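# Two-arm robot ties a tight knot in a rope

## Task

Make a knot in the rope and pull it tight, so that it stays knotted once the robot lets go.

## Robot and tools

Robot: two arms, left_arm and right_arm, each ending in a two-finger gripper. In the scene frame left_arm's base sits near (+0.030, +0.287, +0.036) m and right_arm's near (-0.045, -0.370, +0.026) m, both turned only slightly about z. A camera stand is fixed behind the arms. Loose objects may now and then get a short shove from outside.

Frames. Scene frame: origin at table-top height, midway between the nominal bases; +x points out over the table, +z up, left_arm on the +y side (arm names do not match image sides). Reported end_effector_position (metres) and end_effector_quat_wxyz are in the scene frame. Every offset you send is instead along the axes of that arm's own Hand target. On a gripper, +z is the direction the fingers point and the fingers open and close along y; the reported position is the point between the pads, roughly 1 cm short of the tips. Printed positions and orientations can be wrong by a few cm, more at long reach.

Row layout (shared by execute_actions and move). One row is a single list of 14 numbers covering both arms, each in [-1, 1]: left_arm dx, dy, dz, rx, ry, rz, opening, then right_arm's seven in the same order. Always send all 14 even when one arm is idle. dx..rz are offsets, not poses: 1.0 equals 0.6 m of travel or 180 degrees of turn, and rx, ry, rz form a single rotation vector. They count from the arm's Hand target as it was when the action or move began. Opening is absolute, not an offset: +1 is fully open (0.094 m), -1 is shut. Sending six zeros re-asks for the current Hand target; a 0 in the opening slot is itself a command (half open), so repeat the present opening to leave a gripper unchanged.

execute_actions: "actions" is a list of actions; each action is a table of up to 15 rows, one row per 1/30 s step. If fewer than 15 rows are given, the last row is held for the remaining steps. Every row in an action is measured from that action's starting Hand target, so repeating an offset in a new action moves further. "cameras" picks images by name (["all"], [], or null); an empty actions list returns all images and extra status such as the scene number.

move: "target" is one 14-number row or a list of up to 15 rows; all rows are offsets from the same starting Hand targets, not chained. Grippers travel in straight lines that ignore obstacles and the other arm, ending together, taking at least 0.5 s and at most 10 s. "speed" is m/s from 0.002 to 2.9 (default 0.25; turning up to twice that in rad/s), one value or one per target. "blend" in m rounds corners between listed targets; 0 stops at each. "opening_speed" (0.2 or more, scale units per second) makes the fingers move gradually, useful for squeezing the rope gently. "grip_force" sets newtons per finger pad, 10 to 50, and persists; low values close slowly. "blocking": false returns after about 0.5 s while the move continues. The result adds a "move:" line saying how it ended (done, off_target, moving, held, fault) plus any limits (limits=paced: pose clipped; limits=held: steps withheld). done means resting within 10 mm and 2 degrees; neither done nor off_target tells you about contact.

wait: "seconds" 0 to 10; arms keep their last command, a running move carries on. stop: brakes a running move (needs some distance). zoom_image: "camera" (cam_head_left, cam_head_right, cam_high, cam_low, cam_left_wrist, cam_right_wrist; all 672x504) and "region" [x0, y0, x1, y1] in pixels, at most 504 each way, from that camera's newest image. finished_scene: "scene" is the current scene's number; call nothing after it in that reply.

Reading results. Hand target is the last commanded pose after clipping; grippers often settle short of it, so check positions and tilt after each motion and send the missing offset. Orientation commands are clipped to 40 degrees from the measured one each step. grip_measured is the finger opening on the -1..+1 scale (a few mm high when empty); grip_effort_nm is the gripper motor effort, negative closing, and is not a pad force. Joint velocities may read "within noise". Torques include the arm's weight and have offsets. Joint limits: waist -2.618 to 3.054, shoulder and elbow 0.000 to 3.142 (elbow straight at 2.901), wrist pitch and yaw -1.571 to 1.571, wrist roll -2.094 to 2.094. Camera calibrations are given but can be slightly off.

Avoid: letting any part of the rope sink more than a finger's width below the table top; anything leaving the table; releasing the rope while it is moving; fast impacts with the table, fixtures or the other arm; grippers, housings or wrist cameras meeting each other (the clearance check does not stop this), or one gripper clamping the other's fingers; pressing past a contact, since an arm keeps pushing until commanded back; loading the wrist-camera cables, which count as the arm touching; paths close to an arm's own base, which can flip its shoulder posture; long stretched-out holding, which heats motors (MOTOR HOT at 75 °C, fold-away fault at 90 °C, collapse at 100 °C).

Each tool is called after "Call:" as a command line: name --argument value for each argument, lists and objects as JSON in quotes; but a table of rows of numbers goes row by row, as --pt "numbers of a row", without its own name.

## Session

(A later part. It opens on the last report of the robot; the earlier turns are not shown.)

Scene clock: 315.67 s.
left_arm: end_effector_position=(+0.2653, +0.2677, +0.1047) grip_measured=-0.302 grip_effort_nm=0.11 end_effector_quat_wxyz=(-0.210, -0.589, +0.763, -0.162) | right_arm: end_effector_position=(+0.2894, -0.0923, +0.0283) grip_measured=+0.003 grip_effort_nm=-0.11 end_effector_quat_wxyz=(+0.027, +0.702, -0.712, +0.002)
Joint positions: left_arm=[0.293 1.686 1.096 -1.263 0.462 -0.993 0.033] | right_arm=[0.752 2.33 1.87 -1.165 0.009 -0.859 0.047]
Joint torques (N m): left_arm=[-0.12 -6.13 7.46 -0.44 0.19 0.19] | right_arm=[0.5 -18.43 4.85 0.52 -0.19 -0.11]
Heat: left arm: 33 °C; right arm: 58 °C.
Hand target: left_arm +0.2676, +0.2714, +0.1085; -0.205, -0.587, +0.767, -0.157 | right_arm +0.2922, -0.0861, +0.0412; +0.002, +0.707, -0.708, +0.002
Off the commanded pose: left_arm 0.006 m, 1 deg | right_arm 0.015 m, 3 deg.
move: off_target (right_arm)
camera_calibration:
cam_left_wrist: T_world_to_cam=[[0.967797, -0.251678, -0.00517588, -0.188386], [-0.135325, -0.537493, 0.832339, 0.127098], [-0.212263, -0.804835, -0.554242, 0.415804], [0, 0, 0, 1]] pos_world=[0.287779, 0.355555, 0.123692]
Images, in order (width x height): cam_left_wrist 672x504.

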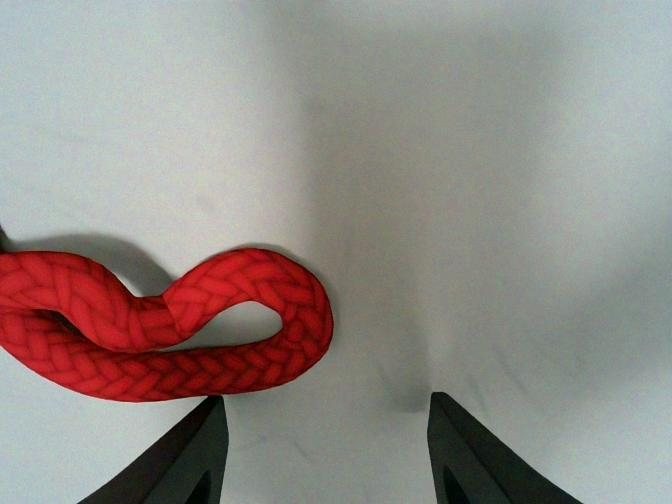

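Call:
move --pt "0 0 0 0 0 0 -0.3 -0.045 0.006 0 0 0 0 0.0" --pt "0 0 0 0 0 0 -0.3 -0.045 0.006 0.035 0 0 0 0.0" --pt "0 0 0 0 0 0 -0.3 -0.045 0.006 0.035 0 0 0 -0.95" --pt "0 0 0 0 0 0 -0.3 -0.01 -0.075 0.025 0 0 0 -0.95" --pt "0 0 0 0 0 0 -0.3 -0.01 -0.075 0.03 0 0 0 0.0" --pt "0 0 0 0 0 0 -0.3 -0.01 -0.075 -0.11 0 0 0 0.2" --pt "0 0 0 0 0 0 -0.3 -0.13 0.04 -0.12 0 0 0 0.2" --speed 0.2 --blend '[0.01,0,0,0,0,0.01,0]' --cameras '["cam_left_wrist"]'

Scene clock: 338.67 s.
left_arm: end_effector_position=(+0.2653, +0.2677, +0.1047) grip_measured=-0.302 grip_effort_nm=0.11 end_effector_quat_wxyz=(-0.210, -0.589, +0.763, -0.162) | right_arm: end_effector_position=(+0.2691, -0.0035, +0.1120) grip_measured=+0.197 grip_effort_nm=0.18 end_effector_quat_wxyz=(-0.015, +0.711, -0.703, +0.003)
Joint positions: left_arm=[0.293 1.686 1.096 -1.263 0.462 -0.993 0.033] | right_arm=[0.921 2.495 2.502 -1.548 0.008 -0.717 0.056]
Joint torques (N m): left_arm=[-0.1 -6.16 7.49 -0.44 0.18 0.19] | right_arm=[-0.4 -15.95 6.2 0.27 -0.2 0.1]
Heat: left arm: 33 °C; right arm: 64 °C.
Hand target: left_arm +0.2676, +0.2714, +0.1085; -0.205, -0.587, +0.767, -0.157 | right_arm +0.2683, -0.0076, +0.1129; +0.002, +0.707, -0.708, +0.002
Off the commanded pose: left_arm 0.006 m, 1 deg | right_arm 0.004 m, 2 deg.
joint sent to its limit (right arm) — joint 4 (wrist pitch), lower limit. The joint targets still meet the commanded pose.
move: done; blend cut to 0 m at target 6
camera_calibration:
cam_left_wrist: T_world_to_cam=[[0.967797, -0.251678, -0.00517588, -0.188386], [-0.135325, -0.537493, 0.832339, 0.127098], [-0.212263, -0.804835, -0.554242, 0.415804], [0, 0, 0, 1]] pos_world=[0.287779, 0.355555, 0.123692]
Images, in order (width x height): cam_left_wrist 672x504.

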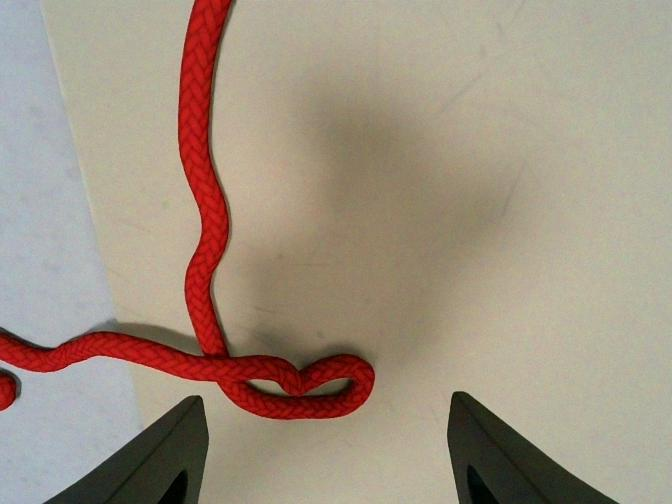

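Call:
move --pt "0 0 0 0 0 0 -0.3 0.073 0.138 0.06 0 0 0.5 0" --pt "0 0 0 0 0 0 -0.3 0.073 0.138 0.18 0 0 0.5 0" --pt "0 0 0 0 0 0 -0.3 0.073 0.138 0.18 0 0 0.5 -0.95" --pt "0 0 0 0 0 0 -0.3 0.073 0.12 0.1 0 0 0.5 -0.95" --speed 0.25 --cameras '["cam_left_wrist","cam_high"]'

Call:
zoom_image --camera "cam_high" --region '[270, 150, 410, 250]'

Scene clock: 385.50 s.
left_arm: end_effector_position=(+0.2653, +0.2677, +0.1047) grip_measured=-0.302 grip_effort_nm=0.11 end_effector_quat_wxyz=(-0.210, -0.589, +0.763, -0.162) | right_arm: end_effector_position=(+0.1922, -0.0531, +0.0411) grip_measured=-0.947 grip_effort_nm=-0.10 end_effector_quat_wxyz=(-0.006, +0.001, +1.000, -0.012)
Joint positions: left_arm=[0.293 1.686 1.096 -1.263 0.462 -0.993 0.033] | right_arm=[0.986 2.134 1.598 -1.06 0.005 0.933 0.002]
Joint torques (N m): left_arm=[-0.13 -6.19 7.46 -0.45 0.2 0.19] | right_arm=[-0.49 -14.89 7.32 0.12 -0.08 -0.08]
Heat: left arm: 34 °C; right arm: 61 °C.
Hand target: left_arm +0.2676, +0.2714, +0.1085; -0.205, -0.587, +0.767, -0.157 | right_arm +0.1963, -0.0517, +0.0531; +0.000, +0.001, +1.000, -0.003
Off the commanded pose: left_arm 0.006 m, 1 deg | right_arm 0.013 m, 1 deg.
move: off_target (right_arm); target 3's new opening was sent with right_arm's hand 0.015 m and 2 deg from that target
camera_calibration:
cam_left_wrist: T_world_to_cam=[[0.967797, -0.251678, -0.00517588, -0.188386], [-0.135325, -0.537493, 0.832339, 0.127098], [-0.212263, -0.804835, -0.554242, 0.415804], [0, 0, 0, 1]] pos_world=[0.287779, 0.355555, 0.123692]
Images, in order (width x height): cam_high 672x504, cam_left_wrist 672x504.

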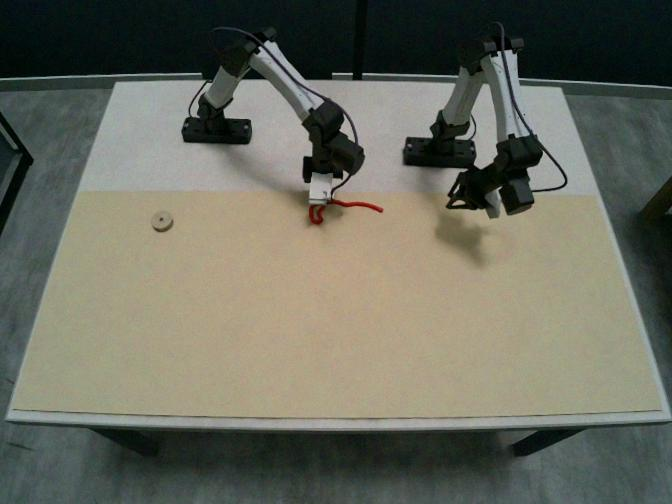

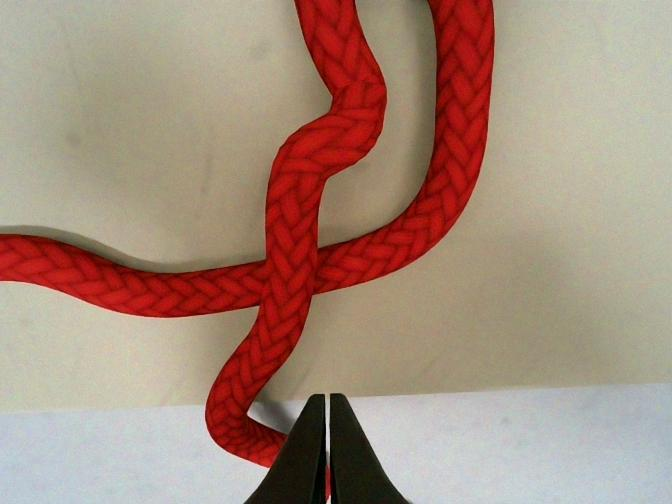

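Scaled by 3.600 from the camera's 672x504 image, which has a finer 960x720 frame.

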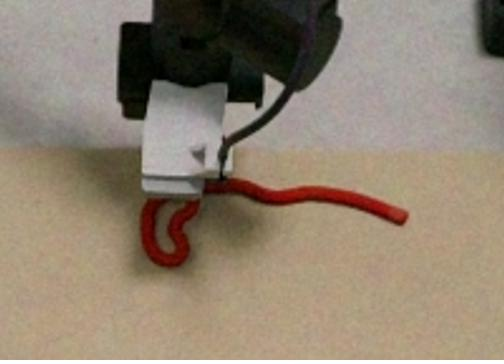

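Call:
move --pt "0 0 0 0 0 0 -0.3 -0.11 -0.047 0 0 0 0 -0.35" --pt "0 0 0 0 0 0 -0.3 -0.11 -0.047 0.095 0 0 0 -0.35" --pt "0 0 0 0 0 0 -0.3 -0.11 -0.047 0.095 0 0 0 -0.95" --speed 0.25 --cameras '["cam_left_wrist","cam_high"]'

Scene clock: 411.67 s.
left_arm: end_effector_position=(+0.2653, +0.2677, +0.1047) grip_measured=-0.302 grip_effort_nm=0.11 end_effector_quat_wxyz=(-0.210, -0.589, +0.763, -0.162) | right_arm: end_effector_position=(+0.2609, -0.0843, +0.0143) grip_measured=-0.825 grip_effort_nm=-0.99 end_effector_quat_wxyz=(-0.001, +0.006, +1.000, -0.004)
Joint positions: left_arm=[0.293 1.686 1.096 -1.263 0.462 -0.993 0.033] | right_arm=[0.809 2.235 1.651 -0.994 0.005 0.767 0.008]
Joint torques (N m): left_arm=[-0.12 -6.23 7.51 -0.45 0.18 0.18] | right_arm=[0.49 -10.5 4.34 0.96 -0.07 -0.09]
Heat: left arm: 34 °C; right arm: 63 °C.
Hand target: left_arm +0.2676, +0.2714, +0.1085; -0.205, -0.587, +0.767, -0.157 | right_arm +0.2623, -0.0803, -0.0036; +0.000, +0.001, +1.000, -0.003
Off the commanded pose: left_arm 0.006 m, 1 deg | right_arm 0.019 m, 1 deg.
move: off_target (right_arm); target 3's new opening was sent with right_arm's hand 0.019 m and 1 deg from that target
camera_calibration:
cam_left_wrist: T_world_to_cam=[[0.967797, -0.251678, -0.00517588, -0.188386], [-0.135325, -0.537493, 0.832339, 0.127098], [-0.212263, -0.804835, -0.554242, 0.415804], [0, 0, 0, 1]] pos_world=[0.287779, 0.355555, 0.123692]
Images, in order (width x height): cam_high 672x504, cam_left_wrist 672x504.

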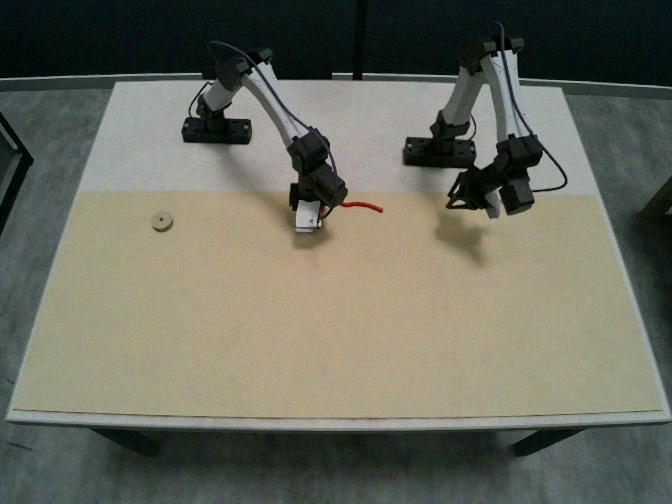

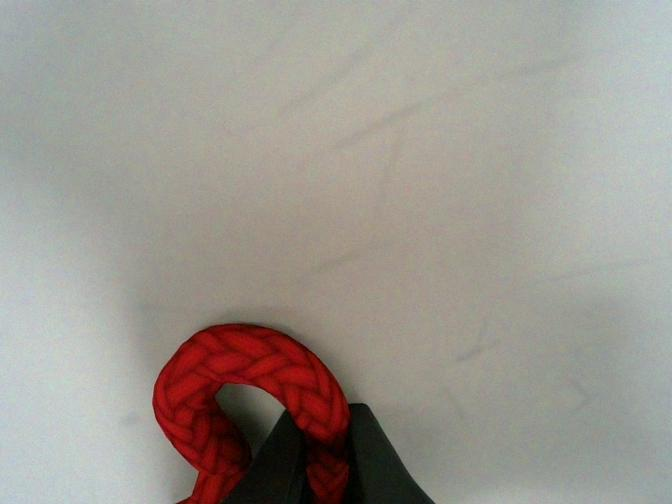

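Call:
move --pt "0 0 0 0 0 0 -0.3 -0.06 -0.1 -0.005 0 0 0 -0.95" --pt "0 0 0 0 0 0 -0.3 -0.06 -0.1 0 0 0 0 -0.3" --pt "0 0 0 0 0 0 -0.3 -0.06 -0.1 -0.15 0 0 0 -0.3" --pt "0 0 0 0 0 0 -0.3 0.15 0 -0.2 0 0 0 -0.3" --speed 0.2 --blend '[0,0,0.01,0]' --cameras '["cam_left_wrist","cam_high"]'

Call:
zoom_image --camera "cam_high" --region '[270, 150, 410, 250]'

Scene clock: 423.77 s.
left_arm: end_effector_position=(+0.2653, +0.2677, +0.1047) grip_measured=-0.302 grip_effort_nm=0.11 end_effector_quat_wxyz=(-0.210, -0.589, +0.763, -0.162) | right_arm: end_effector_position=(+0.1750, -0.0732, +0.1092) grip_measured=-0.303 grip_effort_nm=0.18 end_effector_quat_wxyz=(-0.002, -0.005, +1.000, -0.001)
Joint positions: left_arm=[0.293 1.686 1.096 -1.263 0.462 -0.993 0.033] | right_arm=[0.988 1.958 1.612 -1.229 -0.002 0.924 0.033]
Joint torques (N m): left_arm=[-0.17 -6.23 7.47 -0.45 0.17 0.19] | right_arm=[-0.12 -14.22 5.09 0.18 -0.01 0.09]
Heat: left arm: 34 °C; right arm: 61 °C.
Hand target: left_arm +0.2676, +0.2714, +0.1085; -0.205, -0.587, +0.767, -0.157 | right_arm +0.1723, -0.0794, +0.1163; +0.000, +0.000, +1.000, -0.003
Off the commanded pose: left_arm 0.006 m, 1 deg | right_arm 0.010 m, 1 deg.
move: done; target 2's new opening was sent with right_arm's hand 0.020 m and 2 deg from that target
camera_calibration:
cam_left_wrist: T_world_to_cam=[[0.967797, -0.251678, -0.00517588, -0.188386], [-0.135325, -0.537493, 0.832339, 0.127098], [-0.212263, -0.804835, -0.554242, 0.415804], [0, 0, 0, 1]] pos_world=[0.287779, 0.355555, 0.123692]
Images, in order (width x height): cam_high 672x504, cam_left_wrist 672x504.

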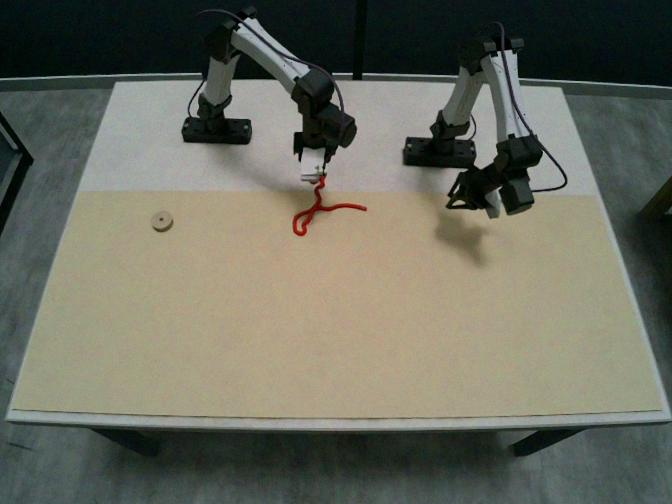

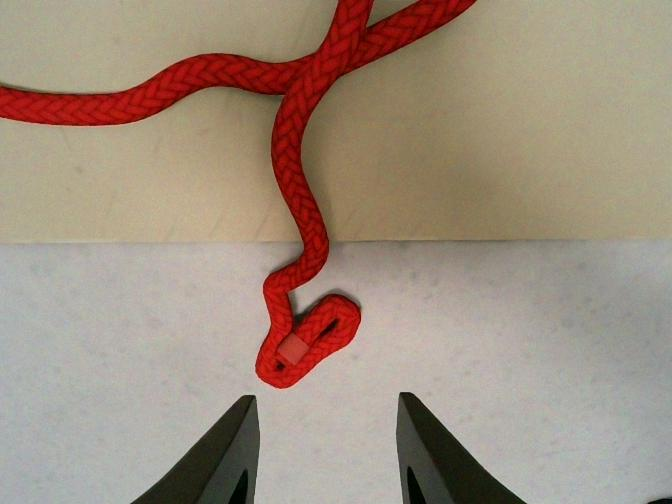

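Scaled by 3.600 from the camera's 672x504 image, which has a finer 960x720 frame.

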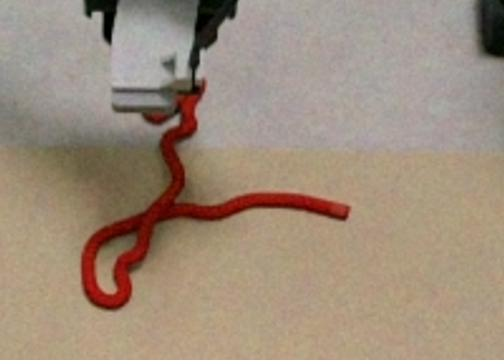

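Call:
move --pt "0 0 0 0 0 0 -0.3 0.0655 0 0.1 0 0 0.283 0.0" --pt "0 0 0 0 0 0 -0.3 0.0655 0 0.2 0 0 0.283 0.0" --pt "0 0 0 0 0 0 -0.3 0.0655 0 0.2 0 0 0.283 -0.95" --pt "0 0 0 0 0 0 -0.3 0.06 -0.02 0.09 0 0 0.2 -0.95" --speed 0.25 --blend '[0.01,0,0,0]' --cameras '["cam_left_wrist"]'

Scene clock: 459.97 s.
left_arm: end_effector_position=(+0.2653, +0.2677, +0.1047) grip_measured=-0.302 grip_effort_nm=0.11 end_effector_quat_wxyz=(-0.210, -0.589, +0.763, -0.162) | right_arm: end_effector_position=(+0.1328, -0.0923, +0.0527) grip_measured=-0.676 grip_effort_nm=-0.99 end_effector_quat_wxyz=(-0.002, +0.310, +0.951, -0.010)
Joint positions: left_arm=[0.293 1.686 1.096 -1.263 0.462 -0.993 0.033] | right_arm=[1.058 1.876 1.269 -0.984 0.001 1.633 0.015]
Joint torques (N m): left_arm=[-0.13 -6.17 7.5 -0.46 0.18 0.18] | right_arm=[-0.53 -12 6.95 0.07 -0.04 -0.06]
Heat: left arm: 34 °C; right arm: 59 °C.
Hand target: left_arm +0.2676, +0.2714, +0.1085; -0.205, -0.587, +0.767, -0.157 | right_arm +0.1363, -0.0918, +0.0624; +0.001, +0.310, +0.951, -0.003
Off the commanded pose: left_arm 0.006 m, 1 deg | right_arm 0.010 m, 1 deg.
move: done; target 3's new opening was sent with right_arm's hand 0.016 m and 1 deg from that target
camera_calibration:
cam_left_wrist: T_world_to_cam=[[0.967797, -0.251678, -0.00517588, -0.188386], [-0.135325, -0.537493, 0.832339, 0.127098], [-0.212263, -0.804835, -0.554242, 0.415804], [0, 0, 0, 1]] pos_world=[0.287779, 0.355555, 0.123692]
Images, in order (width x height): cam_left_wrist 672x504.

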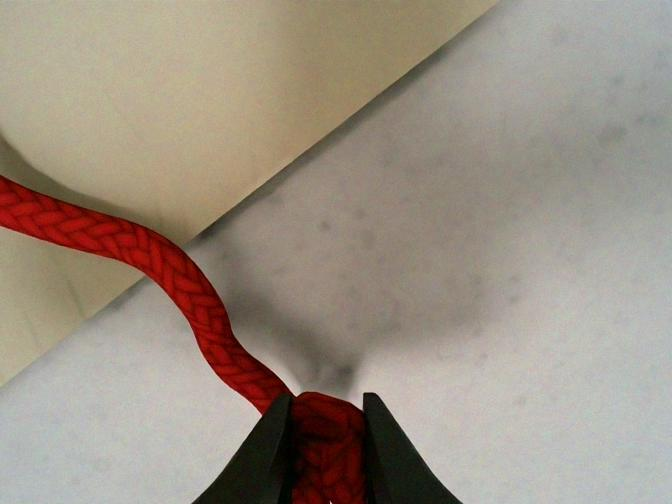

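Call:
move --pt "0 0 0 0 0 0 -0.3 -0.09 -0.013 0 0 0 -0.2 -0.95" --pt "0 0 0 0 0 0 -0.3 -0.144 0.074 0.097 0 0 -0.31 -0.95" --pt "0 0 0 0 0 0 -0.3 -0.144 0.074 0.1 0 0 -0.31 -0.35" --pt "0 0 0 0 0 0 -0.3 -0.144 0.074 -0.04 0 0 -0.31 -0.3" --pt "0 0 0 0 0 0 -0.3 -0.129 0.16 -0.083 0 0 -0.7 -0.1" --speed 0.25 --blend '[0.01,0,0,0.01,0]' --cameras '["cam_left_wrist","cam_high"]'

Scene clock: 482.90 s.
left_arm: end_effector_position=(+0.2653, +0.2677, +0.1047) grip_measured=-0.302 grip_effort_nm=0.11 end_effector_quat_wxyz=(-0.210, -0.589, +0.763, -0.162) | right_arm: end_effector_position=(+0.2568, -0.0615, +0.1145) grip_measured=-0.103 grip_effort_nm=0.18 end_effector_quat_wxyz=(-0.006, +0.701, -0.713, -0.001)
Joint positions: left_arm=[0.293 1.686 1.096 -1.263 0.462 -0.993 0.033] | right_arm=[0.852 2.206 2.008 -1.361 -0.001 -0.757 0.042]
Joint torques (N m): left_arm=[-0.09 -6.19 7.46 -0.45 0.17 0.17] | right_arm=[0.73 -11.97 8.01 0.23 -0.11 -0.1]
Heat: left arm: 34 °C; right arm: 57 °C.
Hand target: left_arm +0.2676, +0.2714, +0.1085; -0.205, -0.587, +0.767, -0.157 | right_arm +0.2553, -0.0594, +0.1120; +0.002, +0.707, -0.707, +0.002
Off the commanded pose: left_arm 0.006 m, 1 deg | right_arm 0.004 m, 1 deg.
move: done; blend cut to 0 m at target 4; target 3's new opening was sent with right_arm's hand 0.026 m and 3 deg from that target; target 4's new opening was sent with right_arm's hand 0.012 m and 1 deg from that target
camera_calibration:
cam_left_wrist: T_world_to_cam=[[0.967797, -0.251678, -0.00517588, -0.188386], [-0.135325, -0.537493, 0.832339, 0.127098], [-0.212263, -0.804835, -0.554242, 0.415804], [0, 0, 0, 1]] pos_world=[0.287779, 0.355555, 0.123692]
Images, in order (width x height): cam_high 672x504, cam_left_wrist 672x504.

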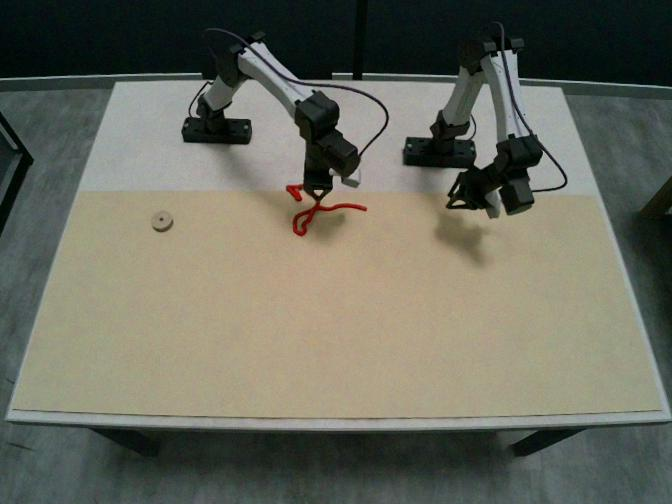

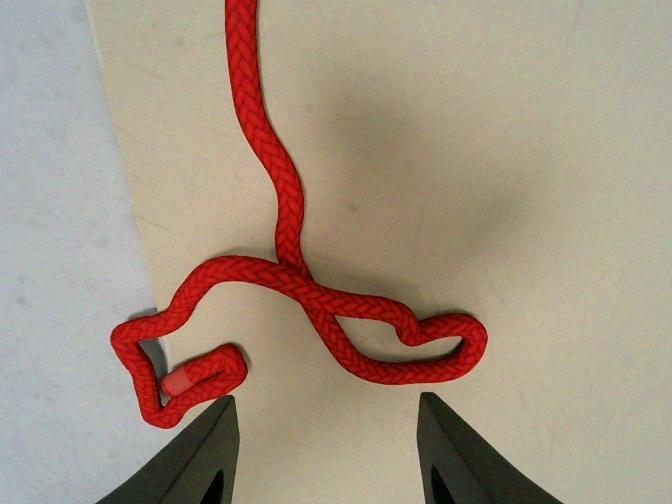

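Call:
move --target '[0,0,0,0,0,0,-0.3,0.105,-0.018,0.09,0,0,0.52,-0.3]' --speed 0.4 --cameras '["cam_left_wrist"]'

Scene clock: 506.83 s.
left_arm: end_effector_position=(+0.2653, +0.2677, +0.1047) grip_measured=-0.302 grip_effort_nm=0.11 end_effector_quat_wxyz=(-0.210, -0.589, +0.763, -0.162) | right_arm: end_effector_position=(+0.2602, -0.1242, +0.0477) grip_measured=-0.297 grip_effort_nm=-0.10 end_effector_quat_wxyz=(-0.020, +0.026, +0.999, -0.016)
Joint positions: left_arm=[0.293 1.686 1.096 -1.263 0.462 -0.993 0.033] | right_arm=[0.733 2.136 1.628 -1.114 -0.001 0.73 0.033]
Joint torques (N m): left_arm=[-0.16 -6.23 7.45 -0.45 0.2 0.17] | right_arm=[-0.32 -16.53 4.88 0.5 -0.02 0.1]
Heat: left arm: 35 °C; right arm: 59 °C.
Hand target: left_arm +0.2676, +0.2714, +0.1085; -0.205, -0.587, +0.767, -0.157 | right_arm +0.2662, -0.1227, +0.0585; +0.000, +0.032, +0.999, -0.003
Off the commanded pose: left_arm 0.006 m, 1 deg | right_arm 0.012 m, 3 deg.
move: off_target (right_arm)
camera_calibration:
cam_left_wrist: T_world_to_cam=[[0.967797, -0.251678, -0.00517588, -0.188386], [-0.135325, -0.537493, 0.832339, 0.127098], [-0.212263, -0.804835, -0.554242, 0.415804], [0, 0, 0, 1]] pos_world=[0.287779, 0.355555, 0.123692]
Images, in order (width x height): cam_left_wrist 672x504.

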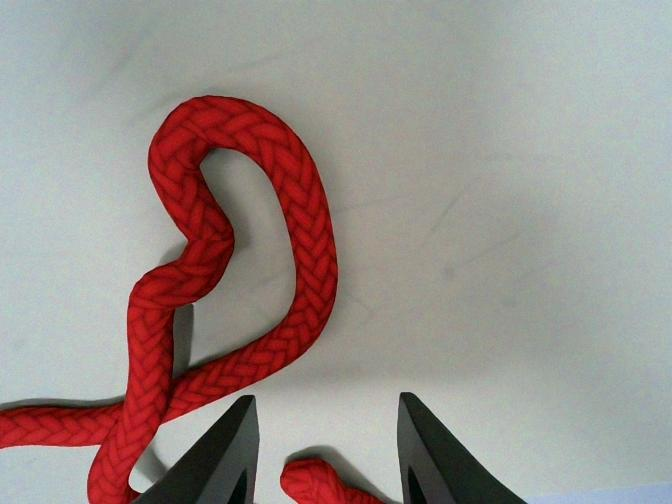

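Call:
move --pt "0 0 0 0 0 0 -0.3 0.09 0 -0.04 0 0 -0.333 0" --pt "0 0 0 0 0 0 -0.3 0.129 0 0.06 0 0 -0.333 0" --pt "0 0 0 0 0 0 -0.3 0.129 0 0.108 0 0 -0.333 0" --pt "0 0 0 0 0 0 -0.3 0.129 0 0.108 0 0 -0.333 -0.95" --pt "0 0 0 0 0 0 -0.3 0.1 0.01 0.06 0 0 -0.333 -0.95" --pt "0 0 0 0 0 0 -0.3 0.055 0.025 0.095 0 0 -0.333 -0.95" --pt "0 0 0 0 0 0 -0.3 0.055 0.025 0.095 0 0 -0.333 -0.4" --pt "0 0 0 0 0 0 -0.3 0.055 0.025 -0.06 0 0 -0.333 -0.4" --pt "0 0 0 0 0 0 -0.3 0.04 0 -0.04 0 0 0 -0.3" --speed 0.3 --blend '[0.02,0.01,0,0,0.01,0,0,0.01,0]' --cameras '["cam_left_wrist"]'

Scene clock: 562.30 s.
left_arm: end_effector_position=(+0.2653, +0.2677, +0.1047) grip_measured=-0.302 grip_effort_nm=0.11 end_effector_quat_wxyz=(-0.210, -0.589, +0.763, -0.162) | right_arm: end_effector_position=(+0.2376, -0.1197, +0.0774) grip_measured=-0.303 grip_effort_nm=0.18 end_effector_quat_wxyz=(-0.013, +0.025, +1.000, -0.009)
Joint positions: left_arm=[0.293 1.686 1.096 -1.263 0.462 -0.993 0.033] | right_arm=[0.779 2.035 1.595 -1.163 -0.004 0.773 0.033]
Joint torques (N m): left_arm=[-0.13 -6.3 7.47 -0.46 0.18 0.19] | right_arm=[-0.54 -14.26 4.97 0.51 0.01 0.1]
Heat: left arm: 35 °C; right arm: 60 °C.
Hand target: left_arm +0.2676, +0.2714, +0.1085; -0.205, -0.587, +0.767, -0.157 | right_arm +0.2422, -0.1211, +0.0824; +0.000, +0.032, +0.999, -0.003
Off the commanded pose: left_arm 0.006 m, 1 deg | right_arm 0.007 m, 2 deg.
move: done; target 4's new opening was sent with right_arm's hand 0.025 m and 4 deg from that target; target 7's new opening was sent with right_arm's hand 0.020 m and 1 deg from that target
camera_calibration:
cam_left_wrist: T_world_to_cam=[[0.967797, -0.251678, -0.00517588, -0.188386], [-0.135325, -0.537493, 0.832339, 0.127098], [-0.212263, -0.804835, -0.554242, 0.415804], [0, 0, 0, 1]] pos_world=[0.287779, 0.355555, 0.123692]
Images, in order (width x height): cam_left_wrist 672x504.

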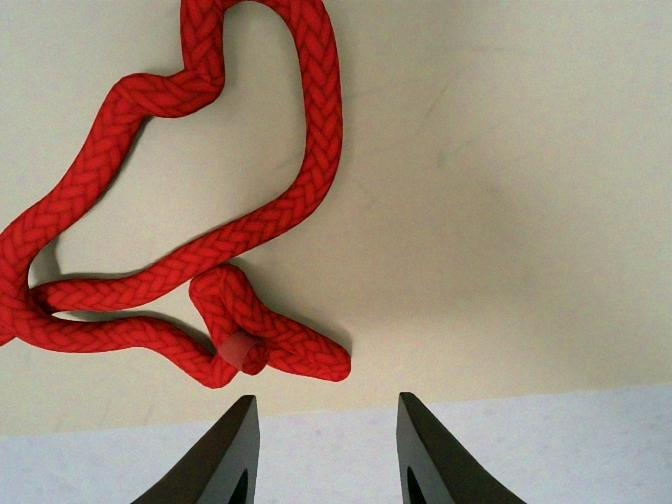

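Call:
move --target '[0,0,0,0,0,0,-0.3,-0.035,0.022,0.046,0,0,0.32,-0.3]' --speed 0.4 --cameras '["cam_left_wrist"]'

Scene clock: 589.30 s.
left_arm: end_effector_position=(+0.2653, +0.2677, +0.1047) grip_measured=-0.302 grip_effort_nm=0.11 end_effector_quat_wxyz=(-0.210, -0.589, +0.763, -0.162) | right_arm: end_effector_position=(+0.2537, -0.1128, +0.0568) grip_measured=-0.303 grip_effort_nm=0.18 end_effector_quat_wxyz=(-0.006, +0.503, +0.864, -0.011)
Joint positions: left_arm=[0.293 1.686 1.096 -1.263 0.462 -0.993 0.033] | right_arm=[0.765 2.11 1.625 -1.111 -0.004 1.764 0.033]
Joint torques (N m): left_arm=[-0.23 -6.27 7.46 -0.44 0.19 0.17] | right_arm=[-0.47 -10.97 7.61 0.46 0.04 0.11]
Heat: left arm: 35 °C; right arm: 58 °C.
Hand target: left_arm +0.2676, +0.2714, +0.1085; -0.205, -0.587, +0.767, -0.157 | right_arm +0.2640, -0.1094, +0.0548; +0.002, +0.510, +0.860, -0.003
Off the commanded pose: left_arm 0.006 m, 1 deg | right_arm 0.011 m, 2 deg.
move: off_target (right_arm)
camera_calibration:
cam_left_wrist: T_world_to_cam=[[0.967797, -0.251678, -0.00517588, -0.188386], [-0.135325, -0.537493, 0.832339, 0.127098], [-0.212263, -0.804835, -0.554242, 0.415804], [0, 0, 0, 1]] pos_world=[0.287779, 0.355555, 0.123692]
Images, in order (width x height): cam_left_wrist 672x504.

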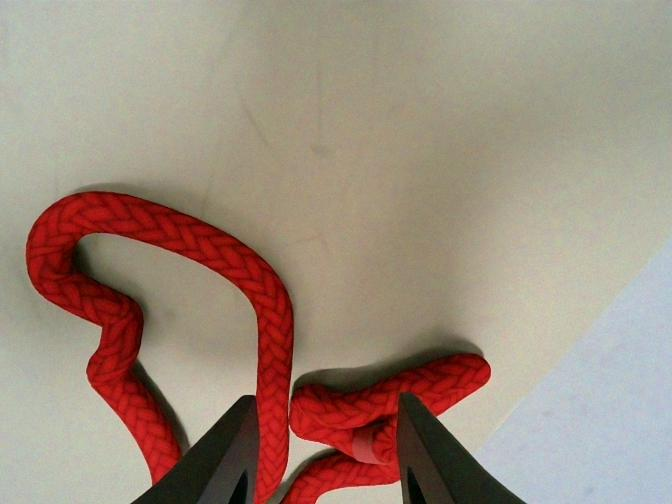

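Call:
move --pt "0 0 0 0 0 0 -0.3 0.002 0.0165 0.0 0 0 0 -0.3" --pt "0 0 0 0 0 0 -0.3 0.002 0.0165 0.098 0 0 0 -0.3" --pt "0 0 0 0 0 0 -0.3 0.002 0.0165 0.098 0 0 0 -0.95" --pt "0 0 0 0 0 0 -0.3 0.002 0.0165 0.01 0 0 0 -0.95" --pt "0 0 0 0 0 0 -0.3 0.065 -0.0375 0.01 0 0 0 -0.95" --pt "0 0 0 0 0 0 -0.3 0.065 -0.0375 0.065 0 0 0 -0.95" --speed 0.2 --blend '[0.005,0,0,0.005,0.005,0]' --cameras '["cam_left_wrist"]'

Scene clock: 623.83 s.
left_arm: end_effector_position=(+0.2653, +0.2677, +0.1047) grip_measured=-0.302 grip_effort_nm=0.11 end_effector_quat_wxyz=(-0.210, -0.589, +0.763, -0.162) | right_arm: end_effector_position=(+0.2220, -0.0850, +0.0246) grip_measured=-0.830 grip_effort_nm=-0.99 end_effector_quat_wxyz=(-0.004, +0.503, +0.864, -0.008)
Joint positions: left_arm=[0.293 1.686 1.096 -1.263 0.462 -0.993 0.033] | right_arm=[0.872 2.128 1.519 -0.98 -0.003 1.872 0.008]
Joint torques (N m): left_arm=[-0.16 -6.26 7.49 -0.46 0.16 0.19] | right_arm=[-0.36 -12.1 3.22 0.78 0.01 0.1]
Heat: left arm: 35 °C; right arm: 59 °C.
Hand target: left_arm +0.2676, +0.2714, +0.1085; -0.205, -0.587, +0.767, -0.157 | right_arm +0.2255, -0.0863, +0.0156; +0.002, +0.510, +0.860, -0.003
Off the commanded pose: left_arm 0.006 m, 1 deg | right_arm 0.010 m, 1 deg.
move: done; target 3's new opening was sent with right_arm's hand 0.020 m and 1 deg from that target
camera_calibration:
cam_left_wrist: T_world_to_cam=[[0.967797, -0.251678, -0.00517588, -0.188386], [-0.135325, -0.537493, 0.832339, 0.127098], [-0.212263, -0.804835, -0.554242, 0.415804], [0, 0, 0, 1]] pos_world=[0.287779, 0.355555, 0.123692]
Images, in order (width x height): cam_left_wrist 672x504.

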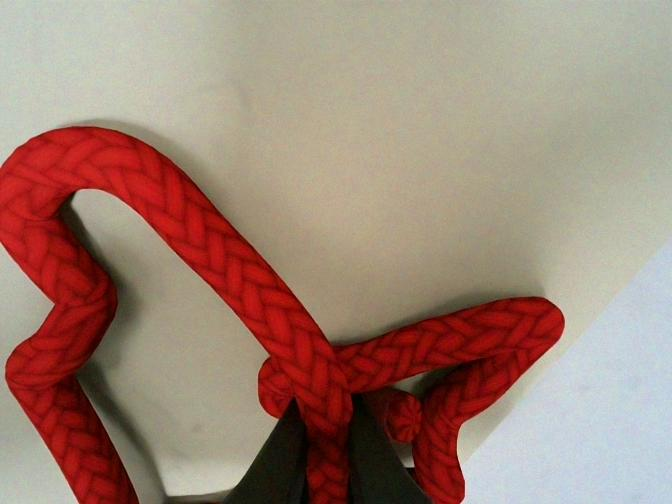

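Call:
move --pt "0 0 0 0 0 0 -0.3 0.002 0 -0.025 0 0 0 -0.95" --pt "0 0 0 0 0 0 -0.3 0.004 -0.027 -0.02 0 0 0 -0.95" --pt "0 0 0 0 0 0 -0.3 0.004 -0.027 0.02 0 0 0 -0.95" --pt "0 0 0 0 0 0 -0.3 0.004 -0.027 0.02 0 0 0 -0.45" --pt "0 0 0 0 0 0 -0.3 0.004 -0.027 -0.1 0 0 0 -0.4" --pt "0 0 0 0 0 0 -0.3 0.025 -0.05 -0.13 0 0 -0.34 -0.3" --speed 0.2 --blend '[0.005,0.005,0,0,0.01,0]' --cameras '["cam_left_wrist"]'

Scene clock: 645.23 s.
left_arm: end_effector_position=(+0.2653, +0.2677, +0.1047) grip_measured=-0.302 grip_effort_nm=0.11 end_effector_quat_wxyz=(-0.210, -0.589, +0.763, -0.162) | right_arm: end_effector_position=(+0.1904, -0.0916, +0.0764) grip_measured=-0.303 grip_effort_nm=0.18 end_effector_quat_wxyz=(-0.014, +0.008, +1.000, -0.016)
Joint positions: left_arm=[0.293 1.686 1.096 -1.263 0.462 -0.993 0.033] | right_arm=[0.924 1.997 1.534 -1.151 -0.002 0.885 0.033]
Joint torques (N m): left_arm=[-0.16 -6.24 7.49 -0.46 0.21 0.17] | right_arm=[0.7 -14.95 7.68 0.09 -0.01 -0.08]
Heat: left arm: 35 °C; right arm: 59 °C.
Hand target: left_arm +0.2676, +0.2714, +0.1085; -0.205, -0.587, +0.767, -0.157 | right_arm +0.1919, -0.0871, +0.0935; +0.000, +0.001, +1.000, -0.003
Off the commanded pose: left_arm 0.006 m, 1 deg | right_arm 0.018 m, 2 deg.
move: off_target (right_arm); blend cut to 0 m at target 5; target 4's new opening was sent with right_arm's hand 0.019 m and 1 deg from that target; target 5's new opening was sent with right_arm's hand 0.013 m and 1 deg from that target; target 6's new opening was sent with right_arm's hand 0.018 m and 2 deg from that target
camera_calibration:
cam_left_wrist: T_world_to_cam=[[0.967797, -0.251678, -0.00517588, -0.188386], [-0.135325, -0.537493, 0.832339, 0.127098], [-0.212263, -0.804835, -0.554242, 0.415804], [0, 0, 0, 1]] pos_world=[0.287779, 0.355555, 0.123692]
Images, in order (width x height): cam_left_wrist 672x504.

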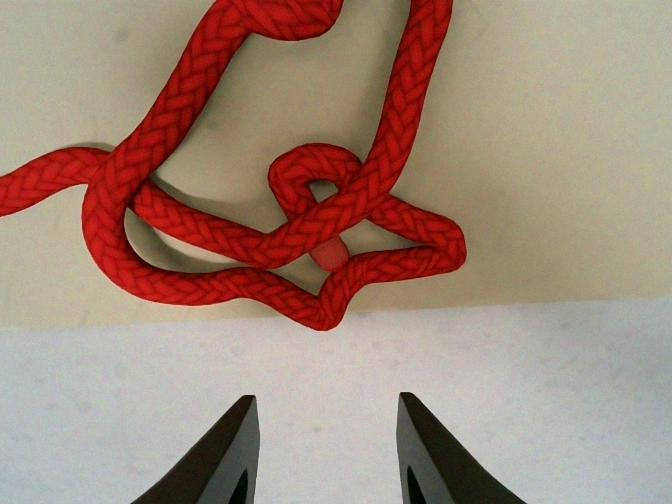

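Call:
move --pt "0 0 0 0 0 0 -0.3 -0.092 -0.042 0.07 0 0 0.12 -0.3" --pt "0 0 0 0 0 0 -0.3 -0.092 -0.042 0.1625 0 0 0.12 -0.3" --pt "0 0 0 0 0 0 -0.3 -0.092 -0.042 0.1625 0 0 0.12 -0.95" --pt "0 0 0 0 0 0 -0.3 -0.085 -0.085 0.148 0 0 0.12 -0.95" --pt "0 0 0 0 0 0 -0.3 -0.085 -0.085 0.155 0 0 0.12 -0.4" --pt "0 0 0 0 0 0 -0.3 -0.085 -0.085 0.03 0 0 0.12 -0.3" --pt "0 0 0 0 0 0 -0.3 0 0 0 0 0 0 -0.3" --speed 0.25 --blend '[0.005,0,0,0,0,0.005,0]' --cameras '["cam_left_wrist"]'

Scene clock: 681.60 s.
left_arm: end_effector_position=(+0.2653, +0.2677, +0.1047) grip_measured=-0.302 grip_effort_nm=0.11 end_effector_quat_wxyz=(-0.210, -0.589, +0.763, -0.162) | right_arm: end_effector_position=(+0.1889, -0.0897, +0.0774) grip_measured=-0.303 grip_effort_nm=0.18 end_effector_quat_wxyz=(-0.015, +0.006, +1.000, -0.013)
Joint positions: left_arm=[0.293 1.686 1.096 -1.263 0.462 -0.993 0.033] | right_arm=[0.929 1.994 1.535 -1.151 -0.005 0.886 0.033]
Joint torques (N m): left_arm=[-0.13 -6.23 7.43 -0.45 0.18 0.19] | right_arm=[0.36 -14.69 7.62 0.12 0.03 -0.07]
Heat: left arm: 36 °C; right arm: 60 °C.
Hand target: left_arm +0.2676, +0.2714, +0.1085; -0.205, -0.587, +0.767, -0.157 | right_arm +0.1919, -0.0871, +0.0935; +0.000, +0.000, +1.000, -0.003
Off the commanded pose: left_arm 0.006 m, 1 deg | right_arm 0.017 m, 2 deg.
move: off_target (right_arm); blend cut to 0 m at target 6; target 3's new opening was sent with right_arm's hand 0.020 m and 2 deg from that target; target 5's new opening was sent with right_arm's hand 0.020 m and 3 deg from that target; target 6's new opening was sent with right_arm's hand 0.012 m and 1 deg from that target
camera_calibration:
cam_left_wrist: T_world_to_cam=[[0.967797, -0.251678, -0.00517588, -0.188386], [-0.135325, -0.537493, 0.832339, 0.127098], [-0.212263, -0.804835, -0.554242, 0.415804], [0, 0, 0, 1]] pos_world=[0.287779, 0.355555, 0.123692]
Images, in order (width x height): cam_left_wrist 672x504.

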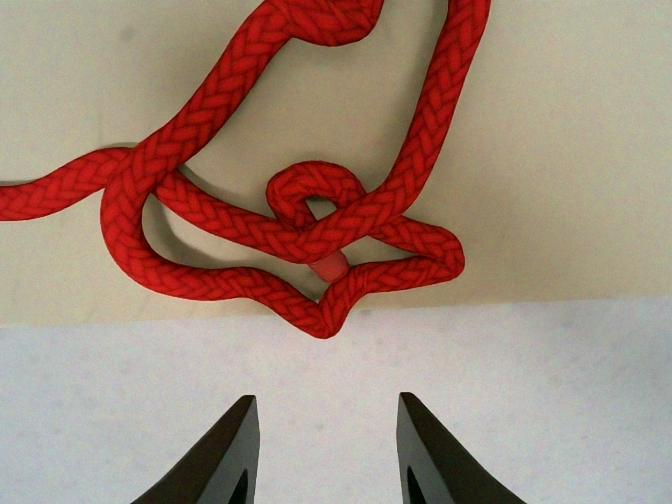

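Call:
move --pt "0 0 0 0 0 0 -0.3 -0.065 0.017 0.07 0 0 -0.083 -0.12" --pt "0 0 0 0 0 0 -0.3 -0.065 0.017 0.1625 0 0 -0.083 -0.12" --pt "0 0 0 0 0 0 -0.3 -0.065 0.017 0.1625 0 0 -0.083 -0.95" --pt "0 0 0 0 0 0 -0.3 -0.09 0.02 0.06 0 0 -0.083 -0.95" --speed 0.2 --blend '[0.005,0,0,0]' --cameras '["cam_left_wrist"]'

Scene clock: 698.63 s.
left_arm: end_effector_position=(+0.2653, +0.2677, +0.1047) grip_measured=-0.302 grip_effort_nm=0.11 end_effector_quat_wxyz=(-0.210, -0.589, +0.763, -0.162) | right_arm: end_effector_position=(+0.2431, -0.0724, +0.0593) grip_measured=-0.871 grip_effort_nm=-0.99 end_effector_quat_wxyz=(+0.002, -0.129, +0.992, +0.006)
Joint positions: left_arm=[0.293 1.686 1.096 -1.263 0.462 -0.993 0.033] | right_arm=[0.855 2.151 1.699 -1.108 -0.007 0.542 0.006]
Joint torques (N m): left_arm=[-0.09 -6.23 7.49 -0.46 0.18 0.16] | right_arm=[-0.39 -11.81 7.49 0.23 0.02 -0.09]
Heat: left arm: 36 °C; right arm: 60 °C.
Hand target: left_arm +0.2676, +0.2714, +0.1085; -0.205, -0.587, +0.767, -0.157 | right_arm +0.2459, -0.0753, +0.0575; +0.000, -0.129, +0.992, -0.003
Off the commanded pose: left_arm 0.006 m, 1 deg | right_arm 0.005 m, 1 deg.
move: done; target 3's new opening was sent with right_arm's hand 0.027 m and 1 deg from that target
camera_calibration:
cam_left_wrist: T_world_to_cam=[[0.967797, -0.251678, -0.00517588, -0.188386], [-0.135325, -0.537493, 0.832339, 0.127098], [-0.212263, -0.804835, -0.554242, 0.415804], [0, 0, 0, 1]] pos_world=[0.287779, 0.355555, 0.123692]
Images, in order (width x height): cam_left_wrist 672x504.

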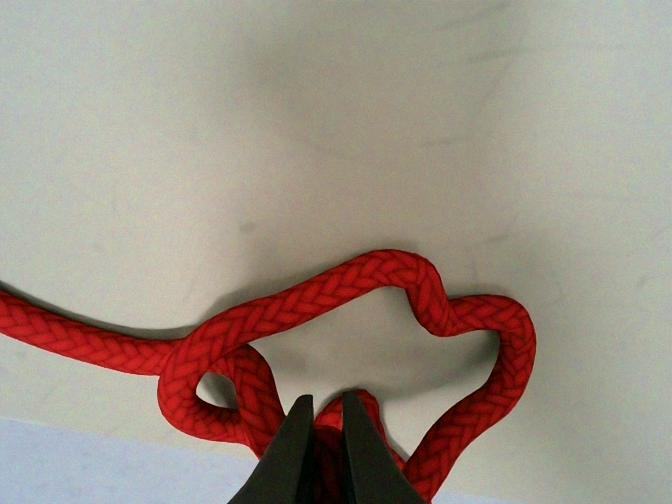

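Call:
move --target '[0,0,0,0,0,0,-0.3,-0.09,-0.03,-0.13,0,0,0,-0.95]' --speed 0.2 --cameras '["cam_left_wrist","cam_high","cam_low"]'

Call:
zoom_image --camera "cam_high" --region '[240, 150, 400, 270]'

Scene clock: 709.93 s.
left_arm: end_effector_position=(+0.2653, +0.2677, +0.1047) grip_measured=-0.302 grip_effort_nm=0.11 end_effector_quat_wxyz=(-0.210, -0.589, +0.763, -0.162) | right_arm: end_effector_position=(+0.3020, -0.0767, +0.1376) grip_measured=-0.871 grip_effort_nm=-0.99 end_effector_quat_wxyz=(+0.005, -0.126, +0.992, +0.006)
Joint positions: left_arm=[0.293 1.686 1.096 -1.263 0.462 -0.993 0.033] | right_arm=[0.755 2.348 2.34 -1.548 -0.005 0.448 0.006]
Joint torques (N m): left_arm=[-0.1 -6.27 7.49 -0.44 0.17 0.19] | right_arm=[0.08 -13.31 7.62 0.22 0 -0.09]
Heat: left arm: 36 °C; right arm: 59 °C.
Hand target: left_arm +0.2676, +0.2714, +0.1085; -0.205, -0.587, +0.767, -0.157 | right_arm +0.3028, -0.0784, +0.1356; +0.000, -0.129, +0.992, -0.003
Off the commanded pose: left_arm 0.006 m, 1 deg | right_arm 0.003 m, 1 deg.
joint sent to its limit (right arm) — joint 4 (wrist pitch), lower limit. The joint targets still meet the commanded pose.
move: done
camera_calibration:
cam_left_wrist: T_world_to_cam=[[0.967797, -0.251678, -0.00517588, -0.188386], [-0.135325, -0.537493, 0.832339, 0.127098], [-0.212263, -0.804835, -0.554242, 0.415804], [0, 0, 0, 1]] pos_world=[0.287779, 0.355555, 0.123692]
Images, in order (width x height): cam_high 672x504, cam_low 672x504, cam_left_wrist 672x504.

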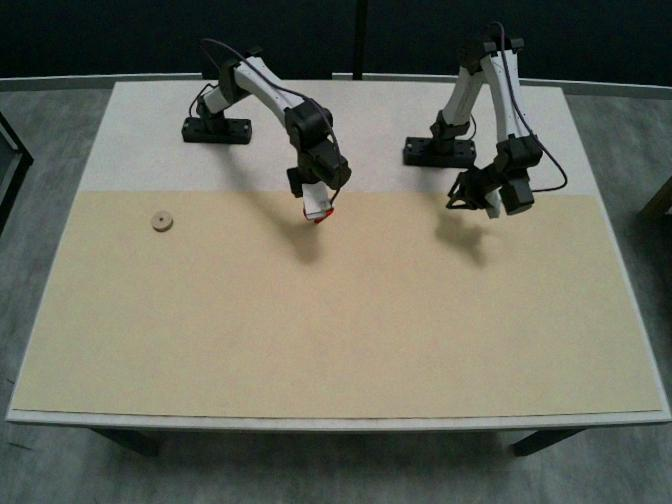

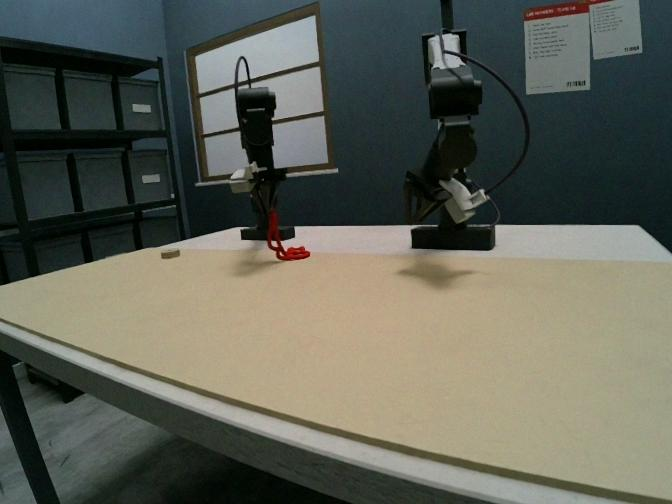

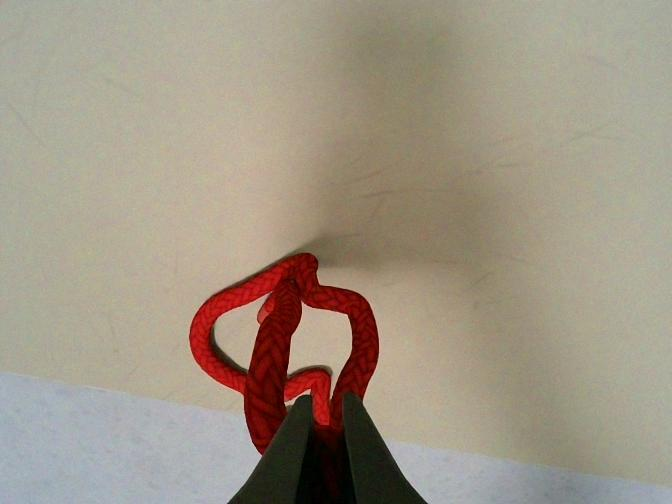

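Scaled by 3.150 from the camera's 672x504 image, which has a finer 960x720 frame.

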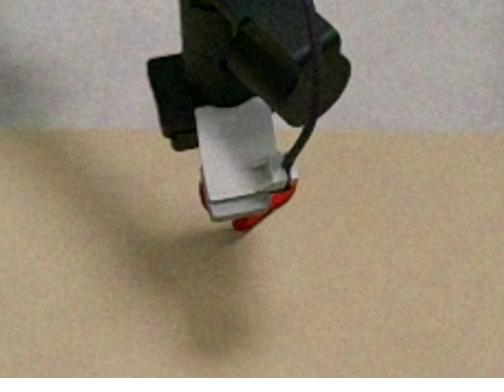

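Call:
zoom_image --camera "cam_left_wrist" --region '[150, 230, 430, 440]'

Call:
zoom_image --camera "cam_low" --region '[210, 160, 350, 280]'

Scaled by 1.800 from the camera's 672x504 image, which has a finer 960x720 frame.

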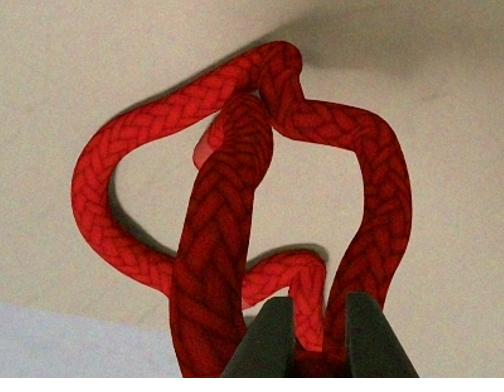

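Scaled by 3.600 from the camera's 672x504 image, which has a finer 960x720 frame.

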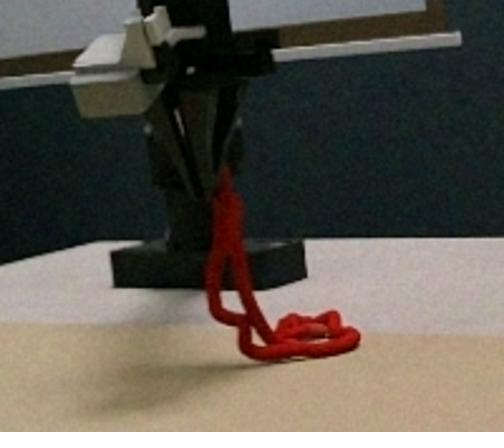

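Call:
move --pt "0 0 0 0 0 0 -0.3 -0.03 0.12 0.06 0 0 0 -0.95" --pt "0 0 0 0 0 0 -0.3 -0.05 0.2 0.2 0 0 0 -0.95" --pt "0 0 0 0 0 0 -0.3 -0.05 0.2 0.2 0 0 0 -0.3" --pt "0 0 0 0 0 0 -0.3 -0.05 0.2 0 0 0 0 -0.3" --pt "0 0 0 0 0 0 -0.3 0.16 -0.02 -0.04 0 0 0 -0.3" --speed 0.3 --blend '[0.02,0,0,0.01,0]' --cameras '["cam_left_wrist","cam_high"]'

Call:
zoom_image --camera "cam_high" --region '[240, 150, 400, 270]'

Scene clock: 745.57 s.
left_arm: end_effector_position=(+0.2653, +0.2677, +0.1047) grip_measured=-0.302 grip_effort_nm=0.11 end_effector_quat_wxyz=(-0.210, -0.589, +0.763, -0.162) | right_arm: end_effector_position=(+0.2096, -0.1150, +0.1593) grip_measured=-0.303 grip_effort_nm=0.18 end_effector_quat_wxyz=(-0.010, -0.127, +0.992, -0.007)
Joint positions: left_arm=[0.293 1.686 1.096 -1.263 0.462 -0.993 0.033] | right_arm=[0.842 1.939 1.785 -1.442 -0.001 0.532 0.033]
Joint torques (N m): left_arm=[-0.18 -6.23 7.47 -0.45 0.19 0.2] | right_arm=[-0.2 -12.16 5.09 0.57 -0.03 -0.08]
Heat: left arm: 36 °C; right arm: 59 °C.
Hand target: left_arm +0.2676, +0.2714, +0.1085; -0.205, -0.587, +0.767, -0.157 | right_arm +0.2131, -0.1145, +0.1597; +0.000, -0.129, +0.992, -0.003
Off the commanded pose: left_arm 0.006 m, 1 deg | right_arm 0.004 m, 1 deg.
elbow stopped short (right arm): the move would have taken joint 3 (elbow) straighter than the controller allows.
move: done; target 3's new opening was sent with right_arm's hand 0.020 m and 3 deg from that target
camera_calibration:
cam_left_wrist: T_world_to_cam=[[0.967797, -0.251678, -0.00517588, -0.188386], [-0.135325, -0.537493, 0.832339, 0.127098], [-0.212263, -0.804835, -0.554242, 0.415804], [0, 0, 0, 1]] pos_world=[0.287779, 0.355555, 0.123692]
Images, in order (width x height): cam_high 672x504, cam_left_wrist 672x504.

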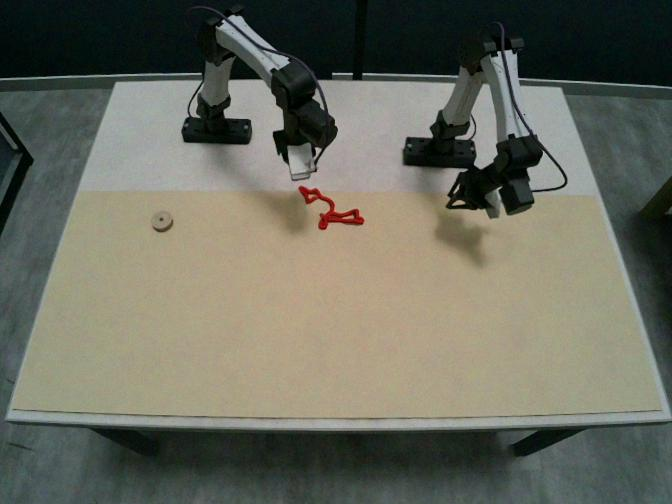

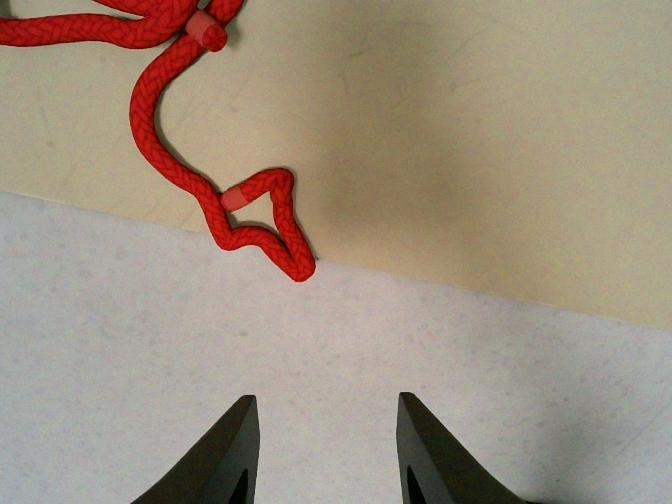

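Scaled by 3.150 from the camera's 672x504 image, which has a finer 960x720 frame.

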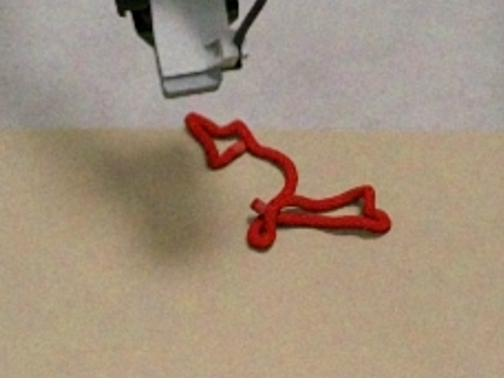

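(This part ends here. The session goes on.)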